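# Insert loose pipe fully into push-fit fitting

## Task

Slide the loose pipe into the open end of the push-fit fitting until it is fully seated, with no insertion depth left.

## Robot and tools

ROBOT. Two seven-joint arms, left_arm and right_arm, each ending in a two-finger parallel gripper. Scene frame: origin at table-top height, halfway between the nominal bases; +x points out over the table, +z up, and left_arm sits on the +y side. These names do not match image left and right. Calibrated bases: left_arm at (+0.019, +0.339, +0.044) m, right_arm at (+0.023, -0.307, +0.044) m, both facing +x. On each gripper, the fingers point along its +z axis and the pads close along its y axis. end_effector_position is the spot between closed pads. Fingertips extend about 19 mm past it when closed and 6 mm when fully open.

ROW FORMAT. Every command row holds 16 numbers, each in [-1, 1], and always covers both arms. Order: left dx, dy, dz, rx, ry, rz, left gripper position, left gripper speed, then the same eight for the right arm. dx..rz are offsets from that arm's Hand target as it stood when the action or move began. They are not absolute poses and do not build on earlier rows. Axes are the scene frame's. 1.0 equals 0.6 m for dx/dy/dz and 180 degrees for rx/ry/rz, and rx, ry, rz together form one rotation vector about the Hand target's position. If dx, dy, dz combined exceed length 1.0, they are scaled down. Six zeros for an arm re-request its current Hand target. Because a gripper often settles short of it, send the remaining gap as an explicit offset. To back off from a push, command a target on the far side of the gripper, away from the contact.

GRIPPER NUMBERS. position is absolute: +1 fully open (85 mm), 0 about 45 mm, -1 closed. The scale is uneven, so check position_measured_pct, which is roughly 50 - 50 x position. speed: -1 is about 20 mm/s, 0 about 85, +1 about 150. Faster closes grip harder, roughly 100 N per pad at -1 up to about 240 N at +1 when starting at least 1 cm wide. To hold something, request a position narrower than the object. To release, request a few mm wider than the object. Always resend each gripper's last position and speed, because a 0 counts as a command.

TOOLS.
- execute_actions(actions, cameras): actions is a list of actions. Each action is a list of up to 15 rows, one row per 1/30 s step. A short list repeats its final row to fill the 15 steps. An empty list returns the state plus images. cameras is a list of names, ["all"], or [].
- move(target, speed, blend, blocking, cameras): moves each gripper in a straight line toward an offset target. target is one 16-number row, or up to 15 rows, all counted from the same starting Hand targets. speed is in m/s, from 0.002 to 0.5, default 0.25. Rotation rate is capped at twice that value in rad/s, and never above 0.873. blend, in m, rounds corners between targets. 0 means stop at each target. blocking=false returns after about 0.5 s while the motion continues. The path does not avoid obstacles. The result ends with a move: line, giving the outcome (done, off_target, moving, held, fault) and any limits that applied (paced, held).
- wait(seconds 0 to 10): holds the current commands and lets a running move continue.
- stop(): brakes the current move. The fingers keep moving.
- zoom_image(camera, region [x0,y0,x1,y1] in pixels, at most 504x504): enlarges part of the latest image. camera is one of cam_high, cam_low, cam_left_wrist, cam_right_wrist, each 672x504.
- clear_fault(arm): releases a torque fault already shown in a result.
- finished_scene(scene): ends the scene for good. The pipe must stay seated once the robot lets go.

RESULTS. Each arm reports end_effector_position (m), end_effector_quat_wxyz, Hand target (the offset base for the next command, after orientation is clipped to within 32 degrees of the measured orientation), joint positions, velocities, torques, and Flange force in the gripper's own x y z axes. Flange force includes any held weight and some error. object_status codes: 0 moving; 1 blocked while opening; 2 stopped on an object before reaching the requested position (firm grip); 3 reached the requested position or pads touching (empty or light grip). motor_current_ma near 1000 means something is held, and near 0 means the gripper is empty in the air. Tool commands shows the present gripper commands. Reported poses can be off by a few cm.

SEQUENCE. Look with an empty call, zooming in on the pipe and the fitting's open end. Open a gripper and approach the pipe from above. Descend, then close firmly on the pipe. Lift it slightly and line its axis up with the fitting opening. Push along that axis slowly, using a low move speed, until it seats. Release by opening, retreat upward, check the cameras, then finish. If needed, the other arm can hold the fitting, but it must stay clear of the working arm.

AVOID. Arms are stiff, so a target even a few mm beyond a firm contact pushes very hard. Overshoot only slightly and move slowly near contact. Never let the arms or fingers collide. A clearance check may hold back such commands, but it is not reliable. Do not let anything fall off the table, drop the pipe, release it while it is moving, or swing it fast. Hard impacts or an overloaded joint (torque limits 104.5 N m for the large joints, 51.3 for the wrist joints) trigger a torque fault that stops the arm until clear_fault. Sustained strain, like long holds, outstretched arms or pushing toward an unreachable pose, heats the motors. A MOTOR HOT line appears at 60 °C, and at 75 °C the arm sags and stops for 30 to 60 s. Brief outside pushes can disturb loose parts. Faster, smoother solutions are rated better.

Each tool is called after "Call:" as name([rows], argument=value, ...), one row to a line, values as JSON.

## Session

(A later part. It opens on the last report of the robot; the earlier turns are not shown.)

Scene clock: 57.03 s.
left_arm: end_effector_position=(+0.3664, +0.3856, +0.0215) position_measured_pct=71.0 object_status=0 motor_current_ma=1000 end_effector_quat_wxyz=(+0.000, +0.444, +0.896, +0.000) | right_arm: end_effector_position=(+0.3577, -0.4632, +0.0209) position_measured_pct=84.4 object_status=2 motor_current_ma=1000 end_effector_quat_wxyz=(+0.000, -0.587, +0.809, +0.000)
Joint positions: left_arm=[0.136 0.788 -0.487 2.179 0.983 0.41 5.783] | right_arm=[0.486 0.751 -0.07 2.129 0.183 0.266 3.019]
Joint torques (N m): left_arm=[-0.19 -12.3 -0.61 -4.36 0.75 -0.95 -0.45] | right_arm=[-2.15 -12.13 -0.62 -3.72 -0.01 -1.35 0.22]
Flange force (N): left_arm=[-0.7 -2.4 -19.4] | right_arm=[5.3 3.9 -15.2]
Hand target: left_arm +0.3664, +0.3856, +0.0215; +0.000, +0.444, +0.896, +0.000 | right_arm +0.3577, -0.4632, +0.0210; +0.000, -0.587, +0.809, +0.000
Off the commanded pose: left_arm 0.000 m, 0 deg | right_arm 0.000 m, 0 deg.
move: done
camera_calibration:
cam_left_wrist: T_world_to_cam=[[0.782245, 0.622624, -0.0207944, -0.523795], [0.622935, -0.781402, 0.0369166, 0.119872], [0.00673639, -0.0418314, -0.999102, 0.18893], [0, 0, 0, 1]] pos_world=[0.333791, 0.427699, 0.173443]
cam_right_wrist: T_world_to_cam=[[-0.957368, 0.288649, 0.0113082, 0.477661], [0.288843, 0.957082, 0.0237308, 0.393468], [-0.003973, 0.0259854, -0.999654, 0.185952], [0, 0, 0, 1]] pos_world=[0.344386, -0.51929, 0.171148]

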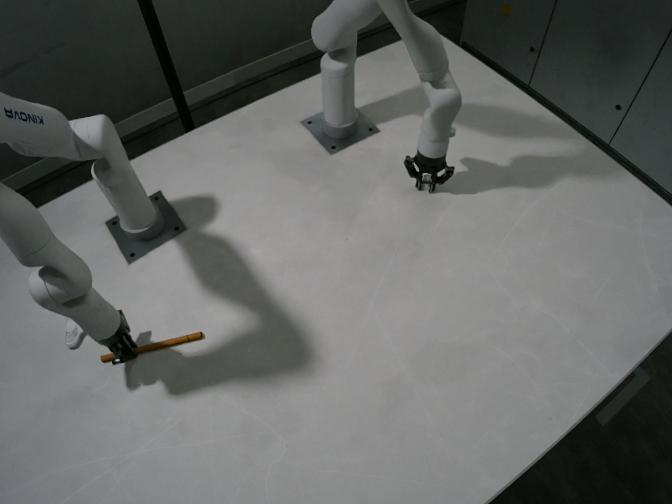

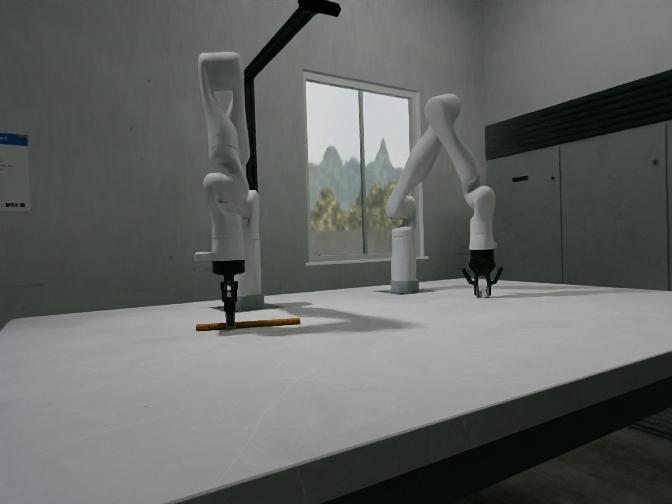

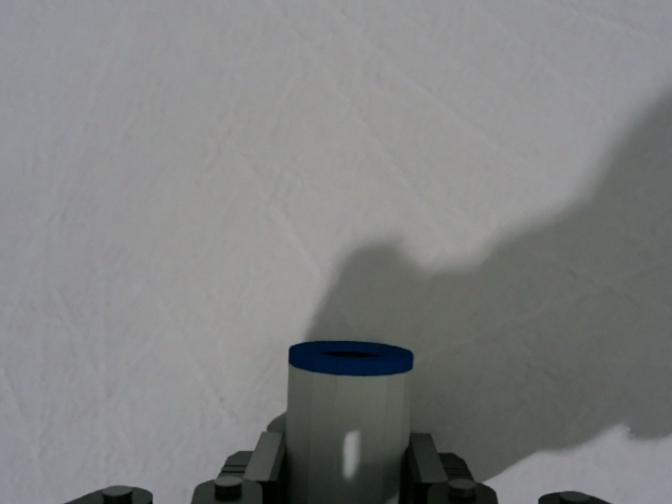

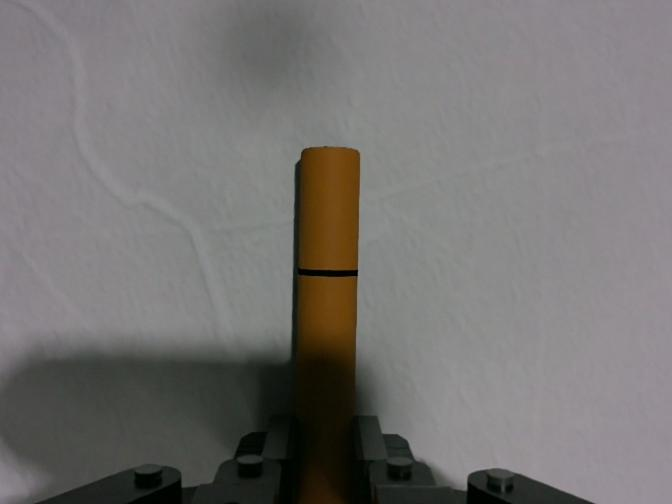

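Call:
move([
  [0, 0, 0.0133, 0, 0, 0, -1.0, -1.0, 0, 0, 0.0133, 0, 0, 0, -1.0, -1.0],
  [0, 0, 0.1333, 0, 0, 0, -1.0, -1.0, 0, 0, 0.1333, 0, 0, 0, -1.0, -1.0],
], speed=[0.03, 0.15], blend=[0.008, 0], cameras=["cam_left_wrist", "cam_right_wrist", "cam_low"])

Call:
zoom_image(camera="cam_low", region=[440, 200, 520, 280])

Call:
zoom_image(camera="cam_low", region=[180, 220, 320, 320])

Scene clock: 62.13 s.
left_arm: end_effector_position=(+0.3664, +0.3856, +0.1015) position_measured_pct=71.0 object_status=2 motor_current_ma=1000 end_effector_quat_wxyz=(+0.000, +0.444, +0.896, +0.000) | right_arm: end_effector_position=(+0.3577, -0.4632, +0.1009) position_measured_pct=84.4 object_status=2 motor_current_ma=1000 end_effector_quat_wxyz=(+0.000, -0.587, +0.809, +0.000)
Joint positions: left_arm=[0.3 0.617 -0.712 2.141 0.698 0.629 6.038] | right_arm=[0.531 0.547 -0.13 2.096 0.139 0.505 3.059]
Joint torques (N m): left_arm=[-0.32 -14.89 -2.9 -5.01 0.15 -0.45 -0.51] | right_arm=[-2.13 -16.36 -1.02 -4.97 -0.2 -0.26 0.22]
Flange force (N): left_arm=[-2.1 -1.1 0.0] | right_arm=[5.5 0.0 3.0]
Hand target: left_arm +0.3664, +0.3856, +0.1015; +0.000, +0.444, +0.896, +0.000 | right_arm +0.3577, -0.4632, +0.1009; +0.000, -0.587, +0.809, +0.000
Off the commanded pose: left_arm 0.000 m, 0 deg | right_arm 0.000 m, 0 deg.
move: done; blend cut to 0.004 m at target 1
camera_calibration:
cam_left_wrist: T_world_to_cam=[[0.782245, 0.622624, -0.0207784, -0.522138], [0.622934, -0.781397, 0.037057, 0.116886], [0.00683639, -0.0419312, -0.999097, 0.268767], [0, 0, 0, 1]] pos_world=[0.33379, 0.4277, 0.253344]
cam_right_wrist: T_world_to_cam=[[-0.957368, 0.288649, 0.0113082, 0.476757], [0.288843, 0.957082, 0.0237308, 0.39157], [-0.003973, 0.0259854, -0.999654, 0.265924], [0, 0, 0, 1]] pos_world=[0.344386, -0.51929, 0.251148]
Images, in order (width x height): cam_low 672x504, cam_left_wrist 672x504, cam_right_wrist 672x504.

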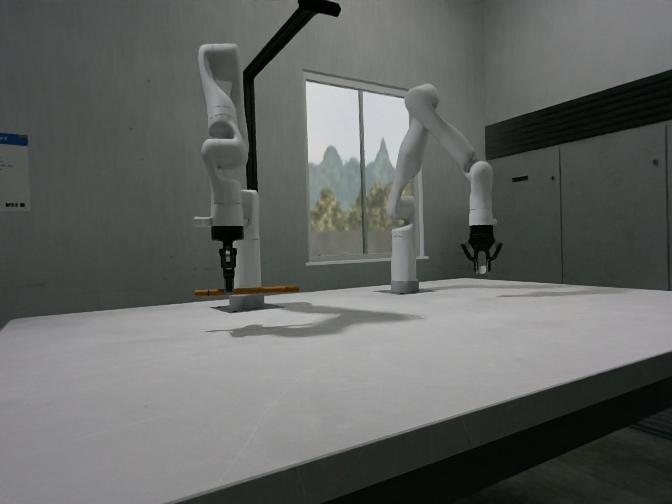

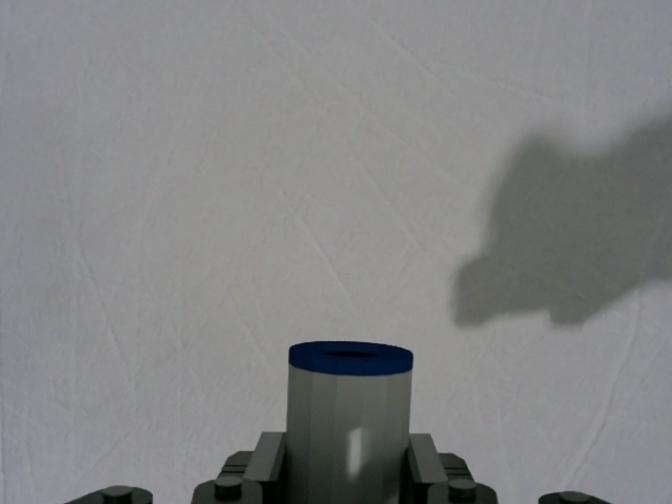

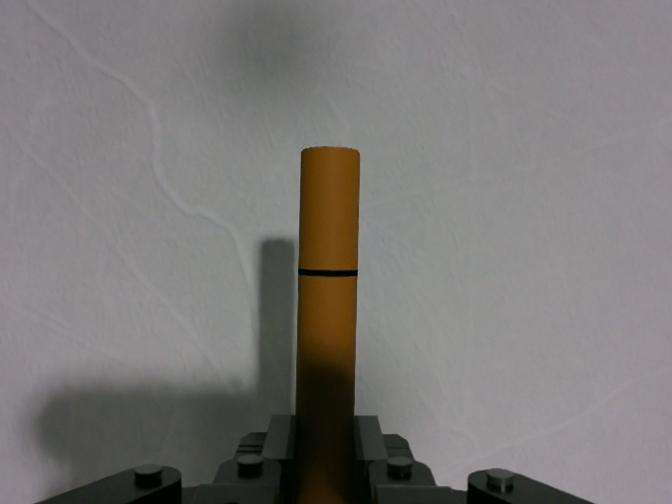

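Scaled by 6.300 from the camera's 672x504 image, which has a finer 960x720 frame.

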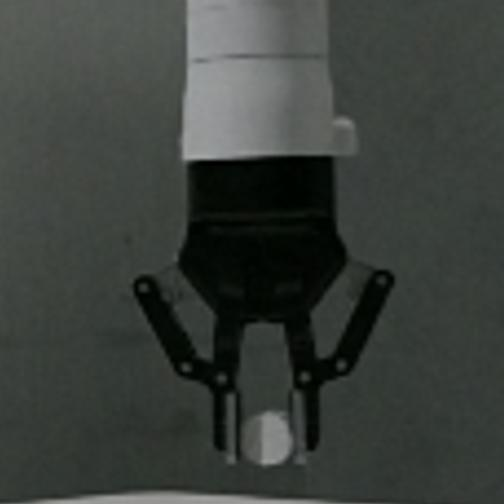

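Scaled by 3.600 from the camera's 672x504 image, which has a finer 960x720 frame.

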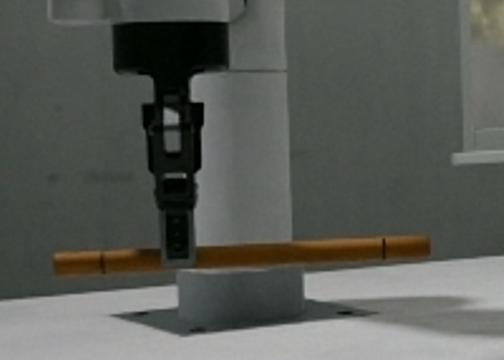

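Call:
move(target=[0.1015, -0.4388, 0.0308, 0, 0, 0.6924, -1.0, -1.0, -0.01, 0.5883, 0.0422, 0, 0, 0, -1.0, -1.0], speed=0.38, cameras=["all"])

Call:
zoom_image(camera="cam_low", region=[220, 160, 500, 320])

Call:
zoom_image(camera="cam_high", region=[150, 150, 430, 340])

Scene clock: 69.60 s.
left_arm: end_effector_position=(+0.4273, +0.1223, +0.1200) position_measured_pct=71.0 object_status=2 motor_current_ma=1000 end_effector_quat_wxyz=(+0.000, -0.587, +0.810, +0.000) | right_arm: end_effector_position=(+0.3517, -0.1103, +0.1262) position_measured_pct=84.4 object_status=2 motor_current_ma=1000 end_effector_quat_wxyz=(+0.000, -0.587, +0.809, +0.000)
Joint positions: left_arm=[1.1 0.966 -1.185 1.744 0.984 1.156 8.727] | right_arm=[-0.468 0.507 -0.097 2.031 0.084 0.606 2.138]
Joint torques (N m): left_arm=[-0.41 -18.64 -6.74 -5.54 0.15 -0.32 -0.28] | right_arm=[-2.15 -16.34 -0.9 -5.69 -0.2 -0.09 0.16]
Flange force (N): left_arm=[1.2 1.9 1.4] | right_arm=[3.0 -4.4 3.2]
Hand target: left_arm +0.4273, +0.1223, +0.1200; +0.000, -0.587, +0.810, +0.000 | right_arm +0.3517, -0.1103, +0.1262; +0.000, -0.587, +0.809, +0.000
Off the commanded pose: left_arm 0.000 m, 0 deg | right_arm 0.000 m, 0 deg.
move: done
camera_calibration:
cam_left_wrist: T_world_to_cam=[[-0.956832, 0.289899, -0.0207549, 0.378349], [0.289029, 0.956606, 0.0369599, -0.197369], [0.030569, 0.0293656, -0.999101, 0.256927], [0, 0, 0, 1]] pos_world=[0.411208, 0.0715766, 0.271844]
cam_right_wrist: T_world_to_cam=[[-0.957368, 0.288649, 0.0113082, 0.368833], [0.288843, 0.957082, 0.0237308, 0.0548523], [-0.003973, 0.0259854, -0.999654, 0.282018], [0, 0, 0, 1]] pos_world=[0.338386, -0.16629, 0.276448]

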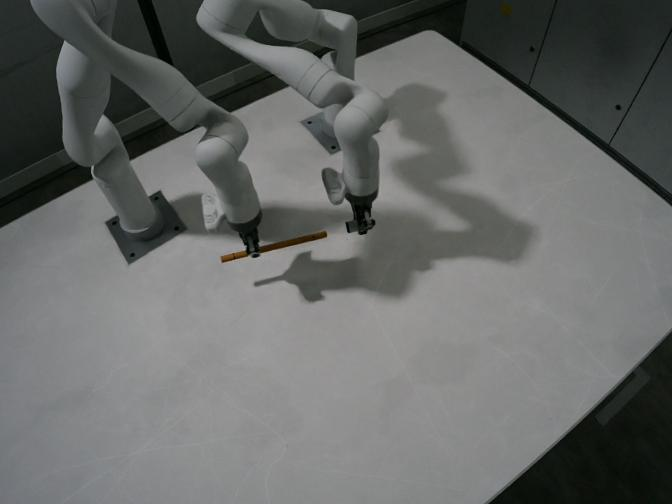

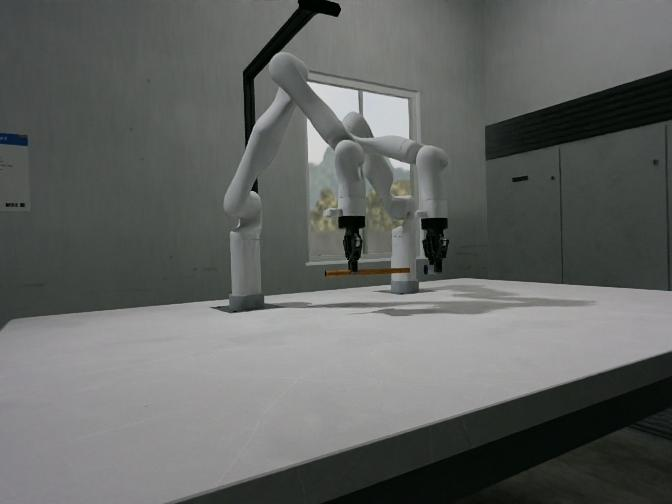

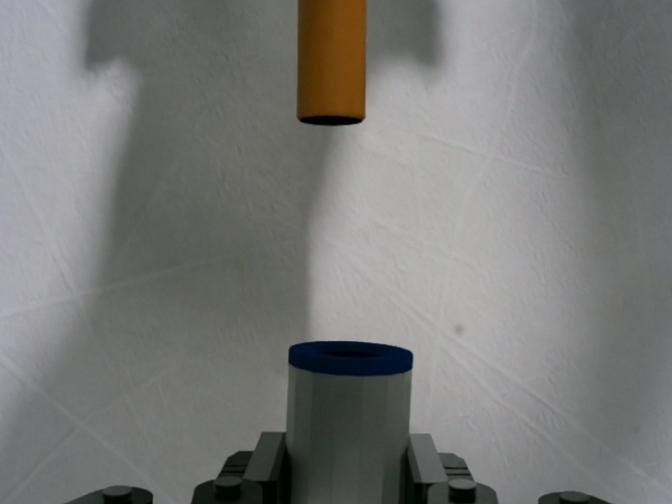

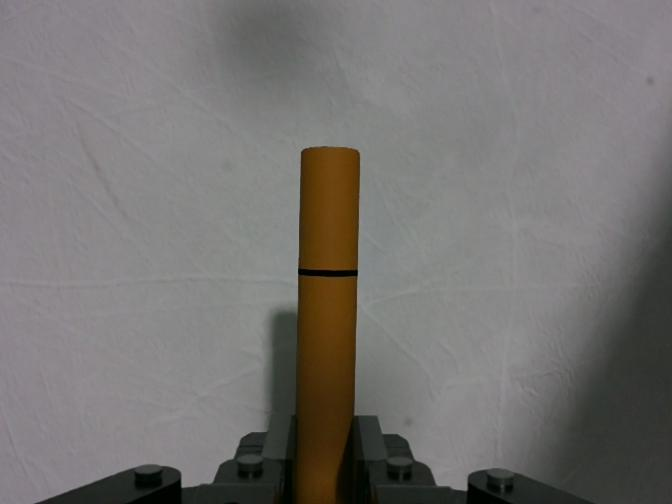

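Scaled by 1.800 from the camera's 672x504 image, which has a finer 960x720 frame.

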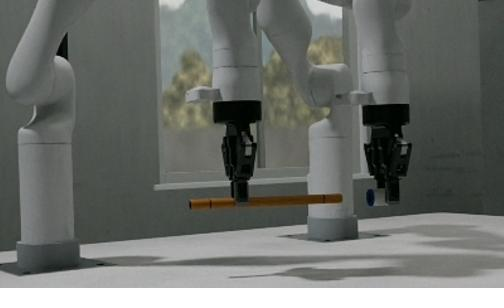

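Scaled by 1.800 from the camera's 672x504 image, which has a finer 960x720 frame.

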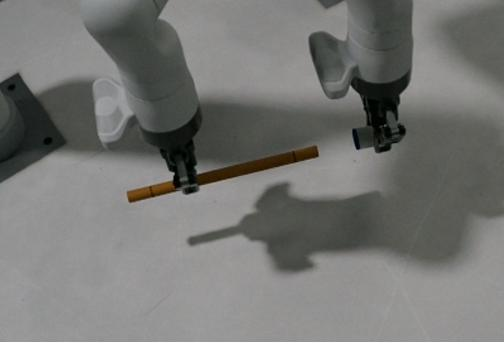

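Call:
zoom_image(camera="cam_left_wrist", region=[236, 0, 456, 220])

Call:
zoom_image(camera="cam_left_wrist", region=[256, 320, 446, 504])

Call:
zoom_image(camera="cam_low", region=[310, 230, 460, 300])

Call:
zoom_image(camera="cam_high", region=[210, 200, 390, 300])

Scaled by 2.291.

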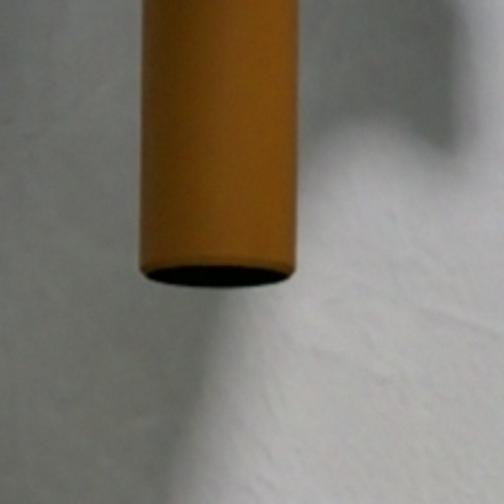

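Scaled by 2.653.

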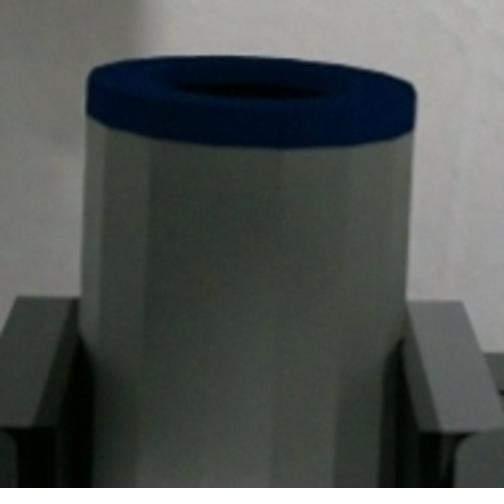

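Scaled by 3.360 from the camera's 672x504 image, which has a finer 960x720 frame.

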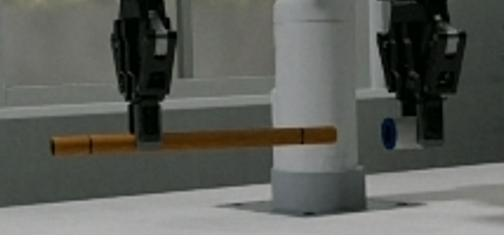

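Scaled by 2.800 from the camera's 672x504 image, which has a finer 960x720 frame.

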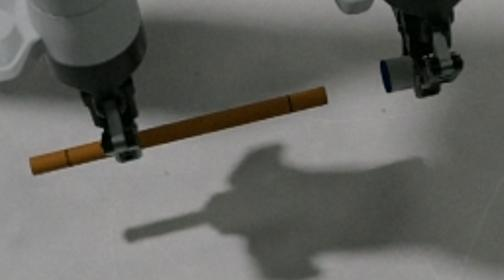

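Call:
zoom_image(camera="cam_low", region=[385, 245, 445, 290])

Call:
zoom_image(camera="cam_low", region=[320, 250, 380, 295])

Call:
zoom_image(camera="cam_high", region=[300, 205, 380, 265])

Scaled by 8.400 from the camera's 672x504 image, which has a finer 960x720 frame.

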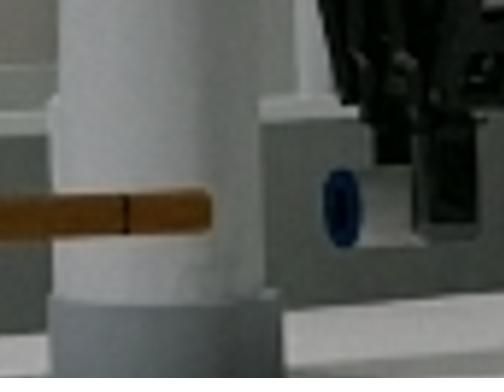

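Scaled by 8.400 from the camera's 672x504 image, which has a finer 960x720 frame.

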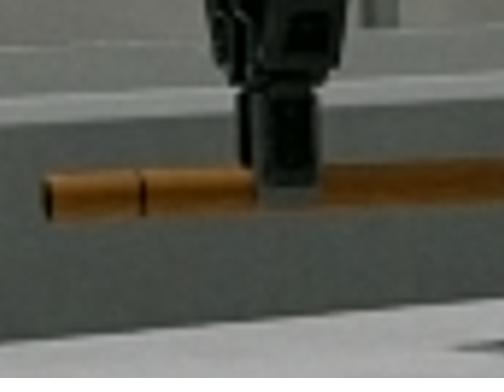

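Scaled by 6.300 from the camera's 672x504 image, which has a finer 960x720 frame.

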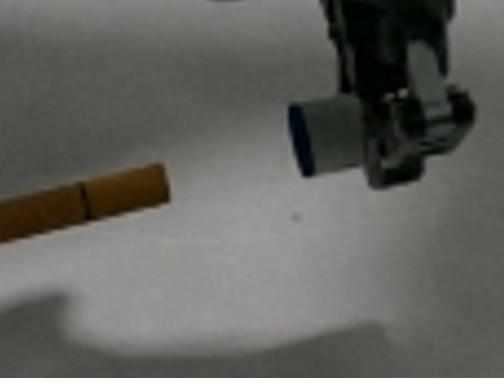

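Call:
move(target=[0, 0, 0, 0, 0, 0.0056, -1.0, -1.0, 0.0172, 0.0767, -0.0025, 0, 0, 0, -1.0, -1.0], speed=0.08, cameras=["all"])

Call:
zoom_image(camera="cam_left_wrist", region=[256, 240, 446, 430])

Call:
zoom_image(camera="cam_left_wrist", region=[236, 0, 456, 220])

Call:
zoom_image(camera="cam_low", region=[385, 245, 445, 290])

Call:
zoom_image(camera="cam_high", region=[300, 205, 380, 265])

Scene clock: 77.27 s.
left_arm: end_effector_position=(+0.4273, +0.1223, +0.1200) position_measured_pct=71.0 object_status=2 motor_current_ma=1000 end_effector_quat_wxyz=(+0.000, -0.594, +0.804, +0.000) | right_arm: end_effector_position=(+0.3620, -0.0642, +0.1248) position_measured_pct=84.4 object_status=2 motor_current_ma=1000 end_effector_quat_wxyz=(+0.000, -0.587, +0.809, +0.000)
Joint positions: left_arm=[1.101 0.968 -1.188 1.744 0.986 1.158 8.743] | right_arm=[-0.551 0.562 -0.093 1.921 0.082 0.661 2.066]
Joint torques (N m): left_arm=[-0.43 -18.6 -6.65 -5.4 0.24 -0.28 -0.42] | right_arm=[-2.06 -17.69 -0.91 -5.95 -0.15 -0.08 0.17]
Flange force (N): left_arm=[1.6 1.4 0.8] | right_arm=[1.9 -4.3 2.9]
Hand target: left_arm +0.4273, +0.1223, +0.1200; +0.000, -0.594, +0.804, +0.000 | right_arm +0.3620, -0.0642, +0.1248; +0.000, -0.587, +0.809, +0.000
Off the commanded pose: left_arm 0.000 m, 0 deg | right_arm 0.000 m, 0 deg.
move: done
camera_calibration:
cam_left_wrist: T_world_to_cam=[[-0.961782, 0.273025, -0.0208139, 0.382494], [0.272158, 0.961543, 0.0369357, -0.190754], [0.0300978, 0.0298594, -0.999101, 0.257068], [0, 0, 0, 1]] pos_world=[0.412054, 0.0713117, 0.271843]
cam_right_wrist: T_world_to_cam=[[-0.95734, 0.288738, 0.011406, 0.365407], [0.288935, 0.957055, 0.0237002, 0.00786061], [-0.004073, 0.0259848, -0.999654, 0.279399], [0, 0, 0, 1]] pos_world=[0.348686, -0.12029, 0.274948]

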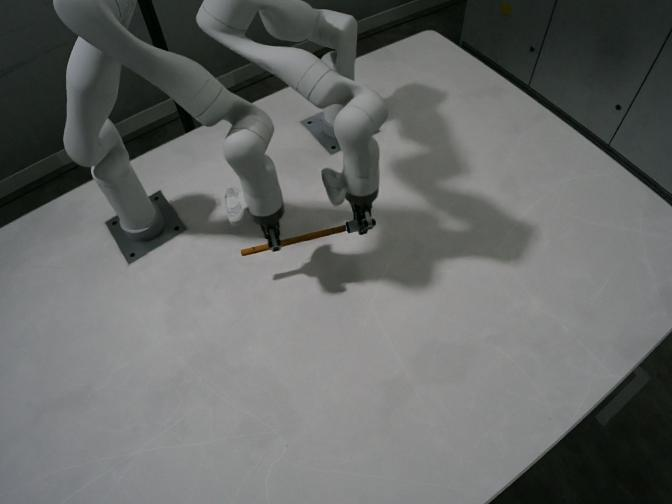

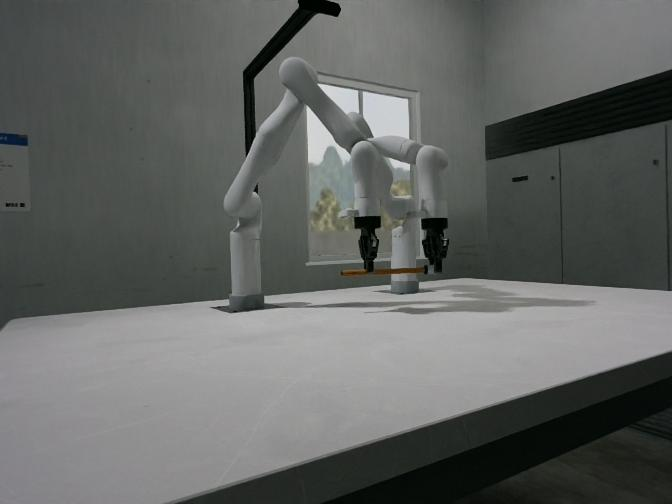

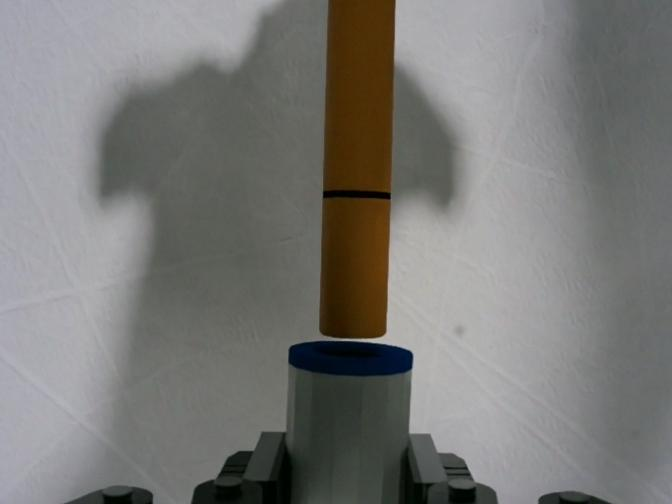

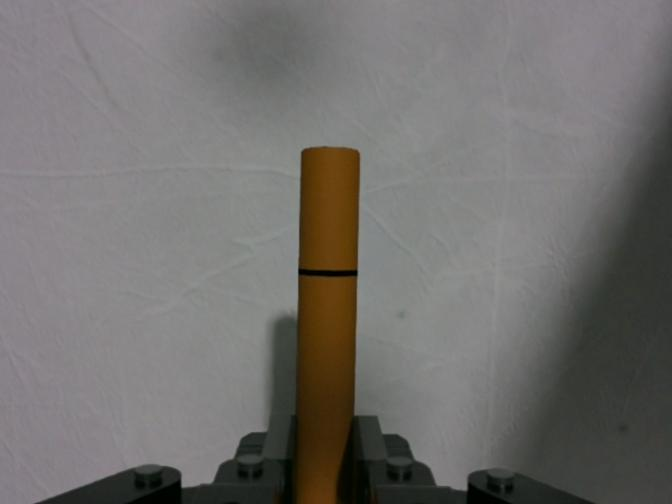

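Scaled by 2.653.

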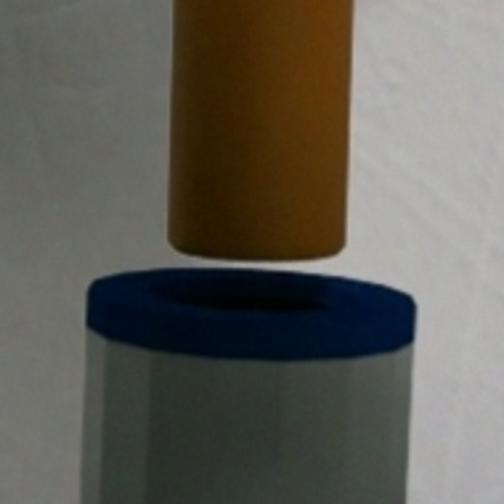

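Scaled by 2.291.

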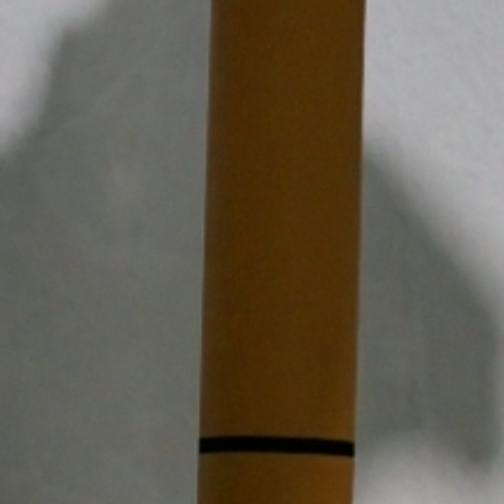

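Scaled by 8.400 from the camera's 672x504 image, which has a finer 960x720 frame.

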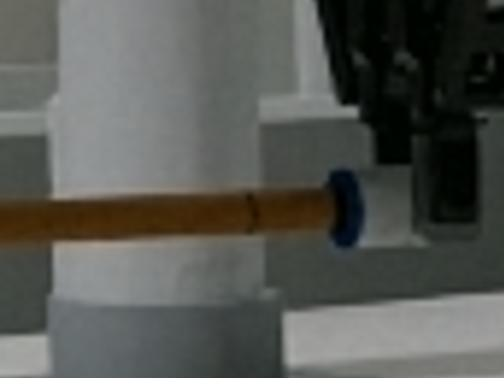

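Scaled by 6.300 from the camera's 672x504 image, which has a finer 960x720 frame.

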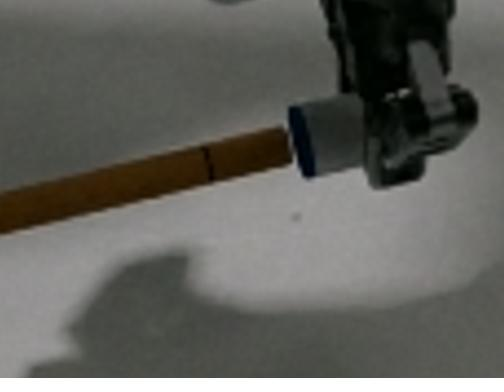

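Call:
zoom_image(camera="cam_left_wrist", region=[280, 330, 350, 440])

Call:
zoom_image(camera="cam_left_wrist", region=[350, 330, 420, 440])

Call:
zoom_image(camera="cam_left_wrist", region=[310, 230, 400, 345])

Scaled by 4.582.

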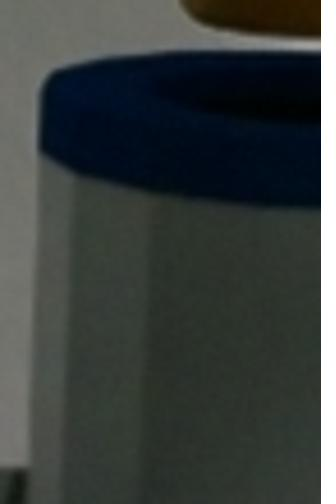

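Scaled by 4.582.

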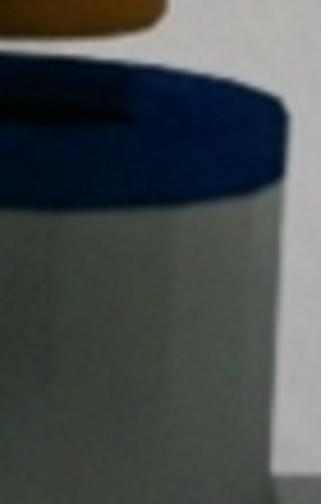

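Scaled by 4.383.

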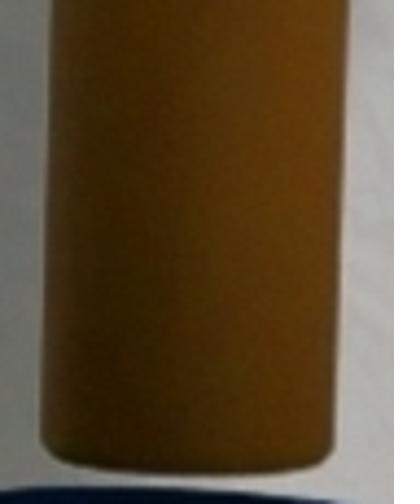

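Call:
zoom_image(camera="cam_low", region=[400, 255, 440, 285])

Call:
zoom_image(camera="cam_low", region=[336, 250, 396, 290])

Scaled by 12.600 from the camera's 672x504 image, which has a finer 960x720 frame.

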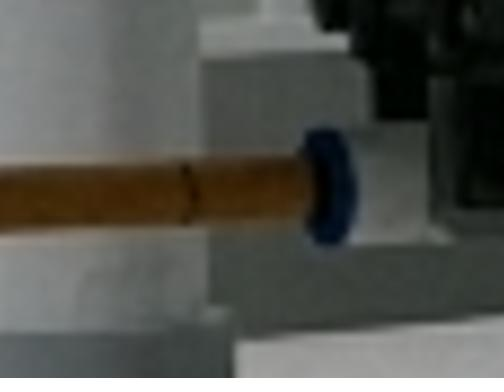

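Scaled by 8.400 from the camera's 672x504 image, which has a finer 960x720 frame.

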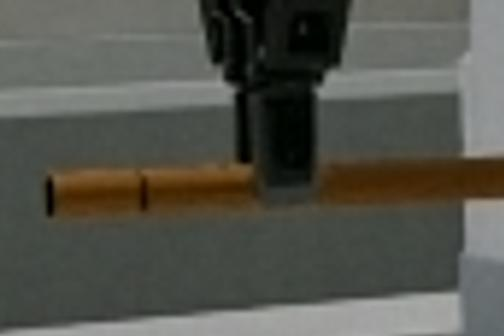

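Call:
move(target=[0, 0, 0, 0, 0, 0, -1.0, -1.0, 0.0036, 0.0093, 0, 0, 0, 0, -1.0, -1.0], speed=0.03, cameras=["cam_left_wrist", "cam_low"])

Call:
zoom_image(camera="cam_left_wrist", region=[266, 280, 436, 450])

Call:
zoom_image(camera="cam_low", region=[400, 255, 440, 285])

Scene clock: 83.33 s.
left_arm: end_effector_position=(+0.4273, +0.1223, +0.1200) position_measured_pct=71.0 object_status=2 motor_current_ma=1000 end_effector_quat_wxyz=(+0.000, -0.594, +0.804, +0.000) | right_arm: end_effector_position=(+0.3641, -0.0587, +0.1247) position_measured_pct=84.4 object_status=2 motor_current_ma=1000 end_effector_quat_wxyz=(+0.000, -0.587, +0.809, +0.000)
Joint positions: left_arm=[1.101 0.968 -1.188 1.744 0.986 1.158 8.743] | right_arm=[-0.558 0.57 -0.093 1.904 0.082 0.67 2.06]
Joint torques (N m): left_arm=[-0.53 -18.57 -6.68 -5.39 0.23 -0.33 -0.51] | right_arm=[-2.02 -17.92 -0.91 -6.19 -0.18 -0.1 0.1]
Flange force (N): left_arm=[2.0 1.4 0.6] | right_arm=[2.3 -4.0 3.0]
Hand target: left_arm +0.4273, +0.1223, +0.1200; +0.000, -0.594, +0.804, +0.000 | right_arm +0.3641, -0.0586, +0.1247; +0.000, -0.587, +0.809, +0.000
Off the commanded pose: left_arm 0.000 m, 0 deg | right_arm 0.000 m, 0 deg.
move: done
camera_calibration:
cam_left_wrist: T_world_to_cam=[[-0.961782, 0.273025, -0.0208139, 0.382494], [0.272158, 0.961543, 0.0369357, -0.190754], [0.0300978, 0.0298594, -0.999101, 0.257068], [0, 0, 0, 1]] pos_world=[0.412054, 0.0713117, 0.271843]
Images, in order (width x height): cam_low 672x504, cam_left_wrist 672x504.

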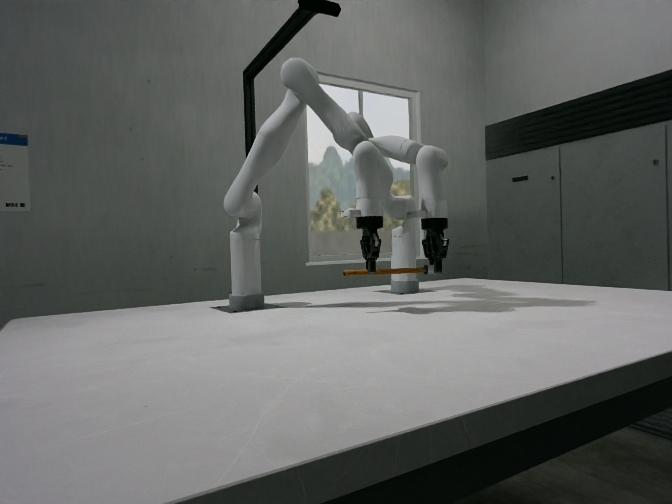

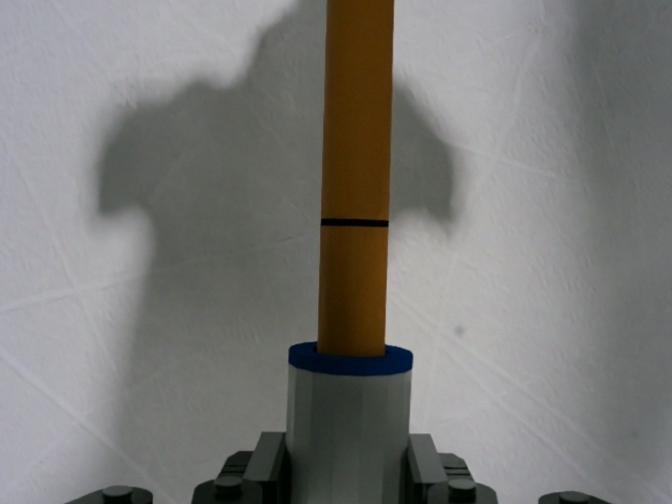

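Scaled by 2.965.

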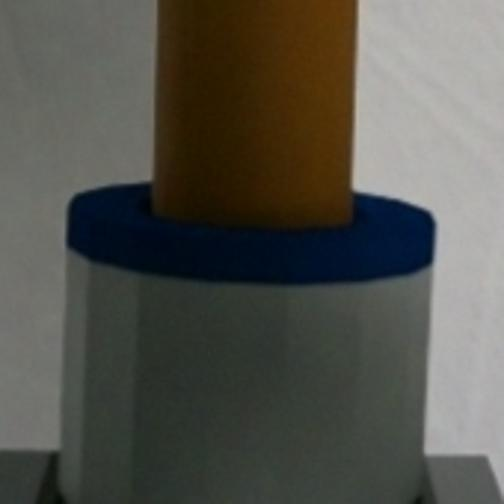

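Scaled by 12.600 from the camera's 672x504 image, which has a finer 960x720 frame.

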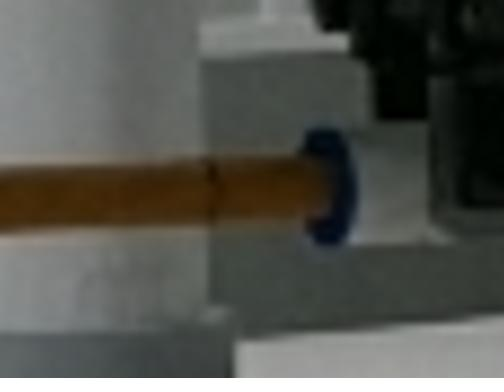

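Call:
move(target=[0, 0, 0, 0, 0, 0, -1.0, -1.0, 0.0021, 0.0063, 0, 0, 0, 0, -1.0, -1.0], speed=0.02, cameras=["cam_left_wrist", "cam_low"])

Call:
zoom_image(camera="cam_left_wrist", region=[266, 280, 436, 450])

Scene clock: 84.90 s.
left_arm: end_effector_position=(+0.4273, +0.1223, +0.1200) position_measured_pct=71.0 object_status=2 motor_current_ma=1000 end_effector_quat_wxyz=(+0.000, -0.594, +0.804, +0.000) | right_arm: end_effector_position=(+0.3654, -0.0550, +0.1247) position_measured_pct=84.4 object_status=2 motor_current_ma=1000 end_effector_quat_wxyz=(+0.000, -0.587, +0.809, +0.000)
Joint positions: left_arm=[1.101 0.968 -1.188 1.744 0.986 1.158 8.743] | right_arm=[-0.564 0.575 -0.092 1.893 0.082 0.676 2.056]
Joint torques (N m): left_arm=[2.56 -19.69 -4.19 -6.5 1.8 0.97 -0.41] | right_arm=[-4.25 -19.13 -2.93 -9.15 -0.78 -1.81 0.26]
Flange force (N): left_arm=[-5.1 2.1 0.9] | right_arm=[9.2 -5.1 3.1]
Hand target: left_arm +0.4273, +0.1223, +0.1200; +0.000, -0.594, +0.804, +0.000 | right_arm +0.3654, -0.0549, +0.1247; +0.000, -0.587, +0.809, +0.000
Off the commanded pose: left_arm 0.000 m, 0 deg | right_arm 0.000 m, 0 deg.
move: done
camera_calibration:
cam_left_wrist: T_world_to_cam=[[-0.961808, 0.272934, -0.0207885, 0.3826], [0.272065, 0.961566, 0.03703, -0.19077], [0.0300963, 0.0299599, -0.999098, 0.257058], [0, 0, 0, 1]] pos_world=[0.412153, 0.0713113, 0.271844]
Images, in order (width x height): cam_low 672x504, cam_left_wrist 672x504.

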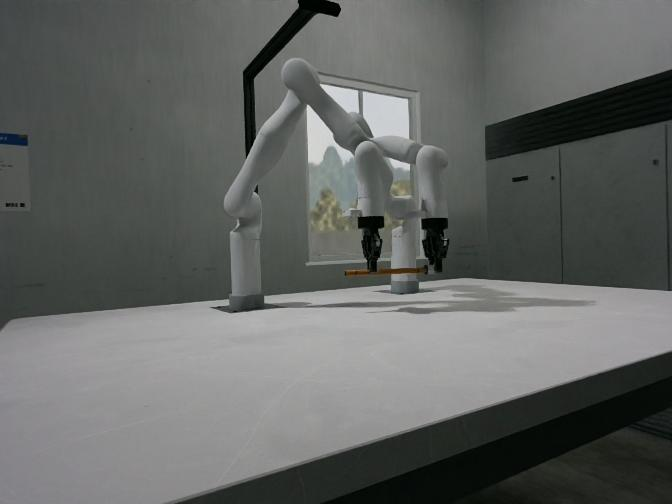

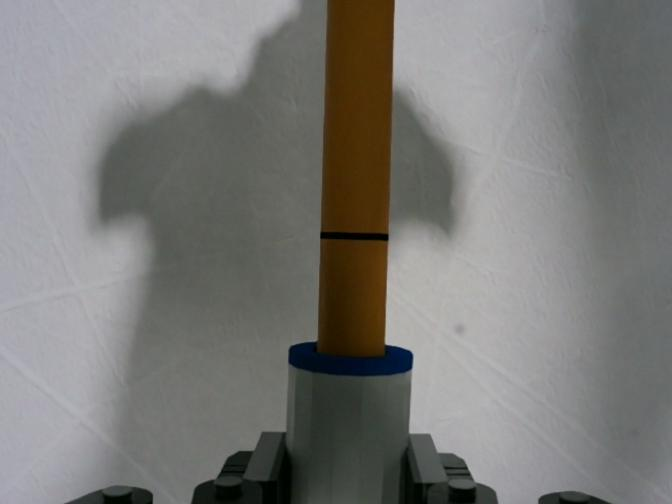

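Scaled by 2.965.

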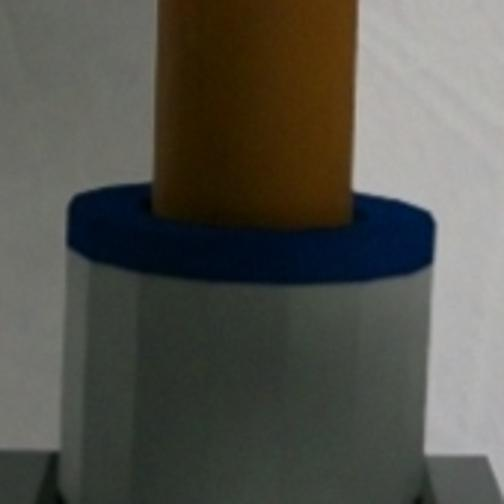

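Call:
move(target=[0, 0, 0, 0, 0, 0, -1.0, -1.0, 0.0052, 0.0158, 0, 0, 0, 0, -1.0, -1.0], speed=0.03, cameras=["cam_left_wrist"])

Scene clock: 86.37 s.
left_arm: end_effector_position=(+0.4273, +0.1224, +0.1200) position_measured_pct=71.0 object_status=2 motor_current_ma=1000 end_effector_quat_wxyz=(+0.000, -0.594, +0.804, +0.000) | right_arm: end_effector_position=(+0.3685, -0.0454, +0.1247) position_measured_pct=84.4 object_status=2 motor_current_ma=1000 end_effector_quat_wxyz=(+0.000, -0.587, +0.809, +0.000)
Joint positions: left_arm=[1.101 0.968 -1.188 1.744 0.986 1.158 8.743] | right_arm=[-0.577 0.588 -0.091 1.865 0.081 0.691 2.045]
Joint torques (N m): left_arm=[17.4 -24.72 7.99 -10.16 8.96 7.9 -0.47] | right_arm=[-11.43 -24.81 -10.86 -23.58 -3.69 -11.47 0.27]
Flange force (N): left_arm=[-37.4 0.1 1.7] | right_arm=[36.9 -5.9 0.3]
Hand target: left_arm +0.4273, +0.1223, +0.1200; +0.000, -0.594, +0.804, +0.000 | right_arm +0.3685, -0.0454, +0.1248; +0.000, -0.587, +0.809, +0.000
Off the commanded pose: left_arm 0.000 m, 0 deg | right_arm 0.000 m, 0 deg.
move: done
camera_calibration:
cam_left_wrist: T_world_to_cam=[[-0.961808, 0.272938, -0.0207339, 0.382558], [0.272064, 0.961559, 0.0372223, -0.190916], [0.0300962, 0.0301597, -0.999092, 0.25704], [0, 0, 0, 1]] pos_world=[0.412153, 0.0714101, 0.271844]
Images, in order (width x height): cam_left_wrist 672x504.

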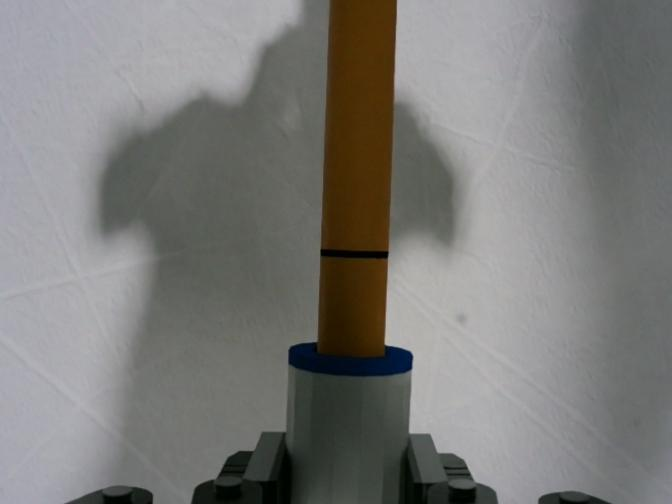

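Call:
wait(seconds=0, cameras=["cam_right_wrist", "cam_low", "cam_high"])

Call:
zoom_image(camera="cam_low", region=[340, 240, 450, 295])

Call:
zoom_image(camera="cam_high", region=[220, 195, 400, 275])

Scene clock: 88.17 s.
left_arm: end_effector_position=(+0.4273, +0.1223, +0.1200) position_measured_pct=71.0 object_status=2 motor_current_ma=1000 end_effector_quat_wxyz=(+0.000, -0.594, +0.804, +0.000) | right_arm: end_effector_position=(+0.3685, -0.0454, +0.1247) position_measured_pct=84.4 object_status=2 motor_current_ma=1000 end_effector_quat_wxyz=(+0.000, -0.587, +0.809, +0.000)
Joint positions: left_arm=[1.101 0.968 -1.188 1.744 0.986 1.158 8.743] | right_arm=[-0.577 0.588 -0.091 1.865 0.081 0.691 2.045]
Joint torques (N m): left_arm=[17.76 -24.84 8.24 -10.38 9.19 7.97 -0.42] | right_arm=[-11.63 -24.76 -11.06 -23.88 -3.78 -11.59 0.25]
Flange force (N): left_arm=[-38.4 0.5 1.7] | right_arm=[37.9 -5.8 0.2]
Hand target: left_arm +0.4273, +0.1223, +0.1200; +0.000, -0.594, +0.804, +0.000 | right_arm +0.3685, -0.0454, +0.1247; +0.000, -0.587, +0.809, +0.000
Tool commands: left_gripper/position=-1.0 left_gripper/speed=-1.0 right_gripper/position=-1.0 right_gripper/speed=-1.0
Off the commanded pose: left_arm 0.000 m, 0 deg | right_arm 0.000 m, 0 deg.
camera_calibration:
cam_right_wrist: T_world_to_cam=[[-0.957368, 0.288649, 0.0113082, 0.366201], [0.288843, 0.957082, 0.0237308, -0.0120793], [-0.003973, 0.0259854, -0.999654, 0.278899], [0, 0, 0, 1]] pos_world=[0.355186, -0.10139, 0.274948]
Images, in order (width x height): cam_high 672x504, cam_low 672x504, cam_right_wrist 672x504.

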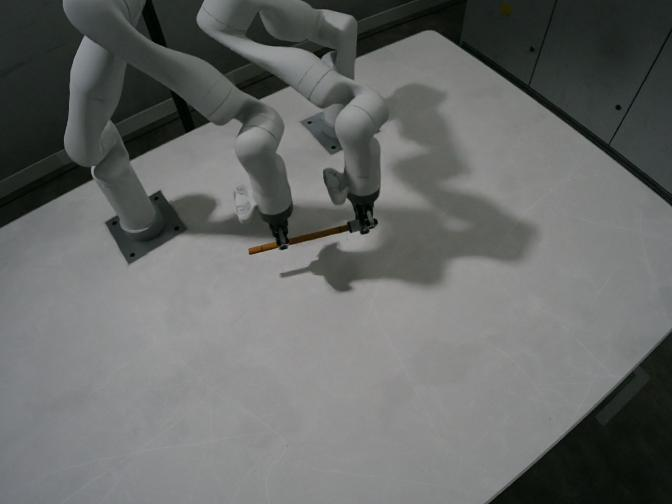

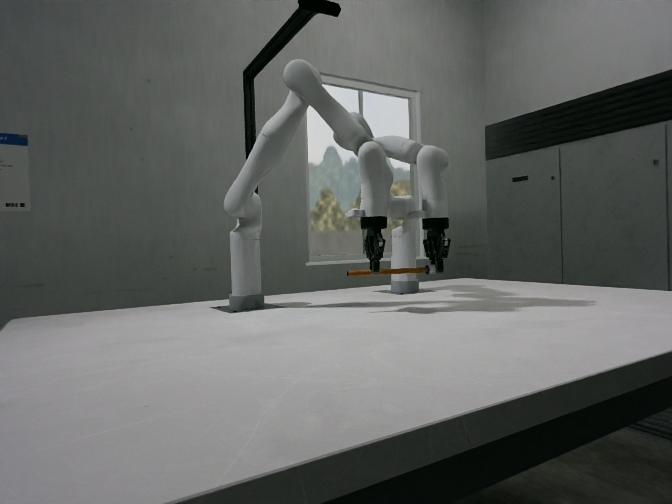

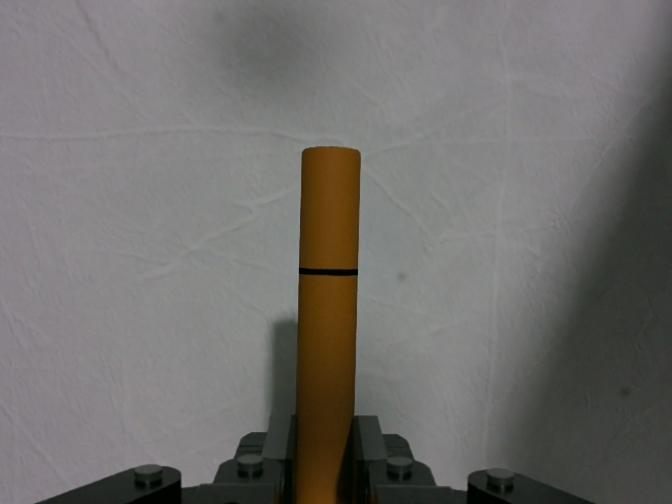

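Scaled by 4.582 from the camera's 672x504 image, which has a finer 960x720 frame.

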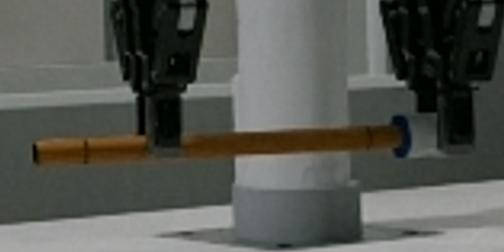

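Scaled by 2.800 from the camera's 672x504 image, which has a finer 960x720 frame.

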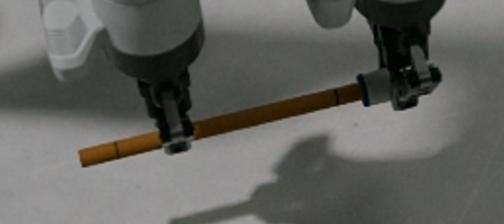

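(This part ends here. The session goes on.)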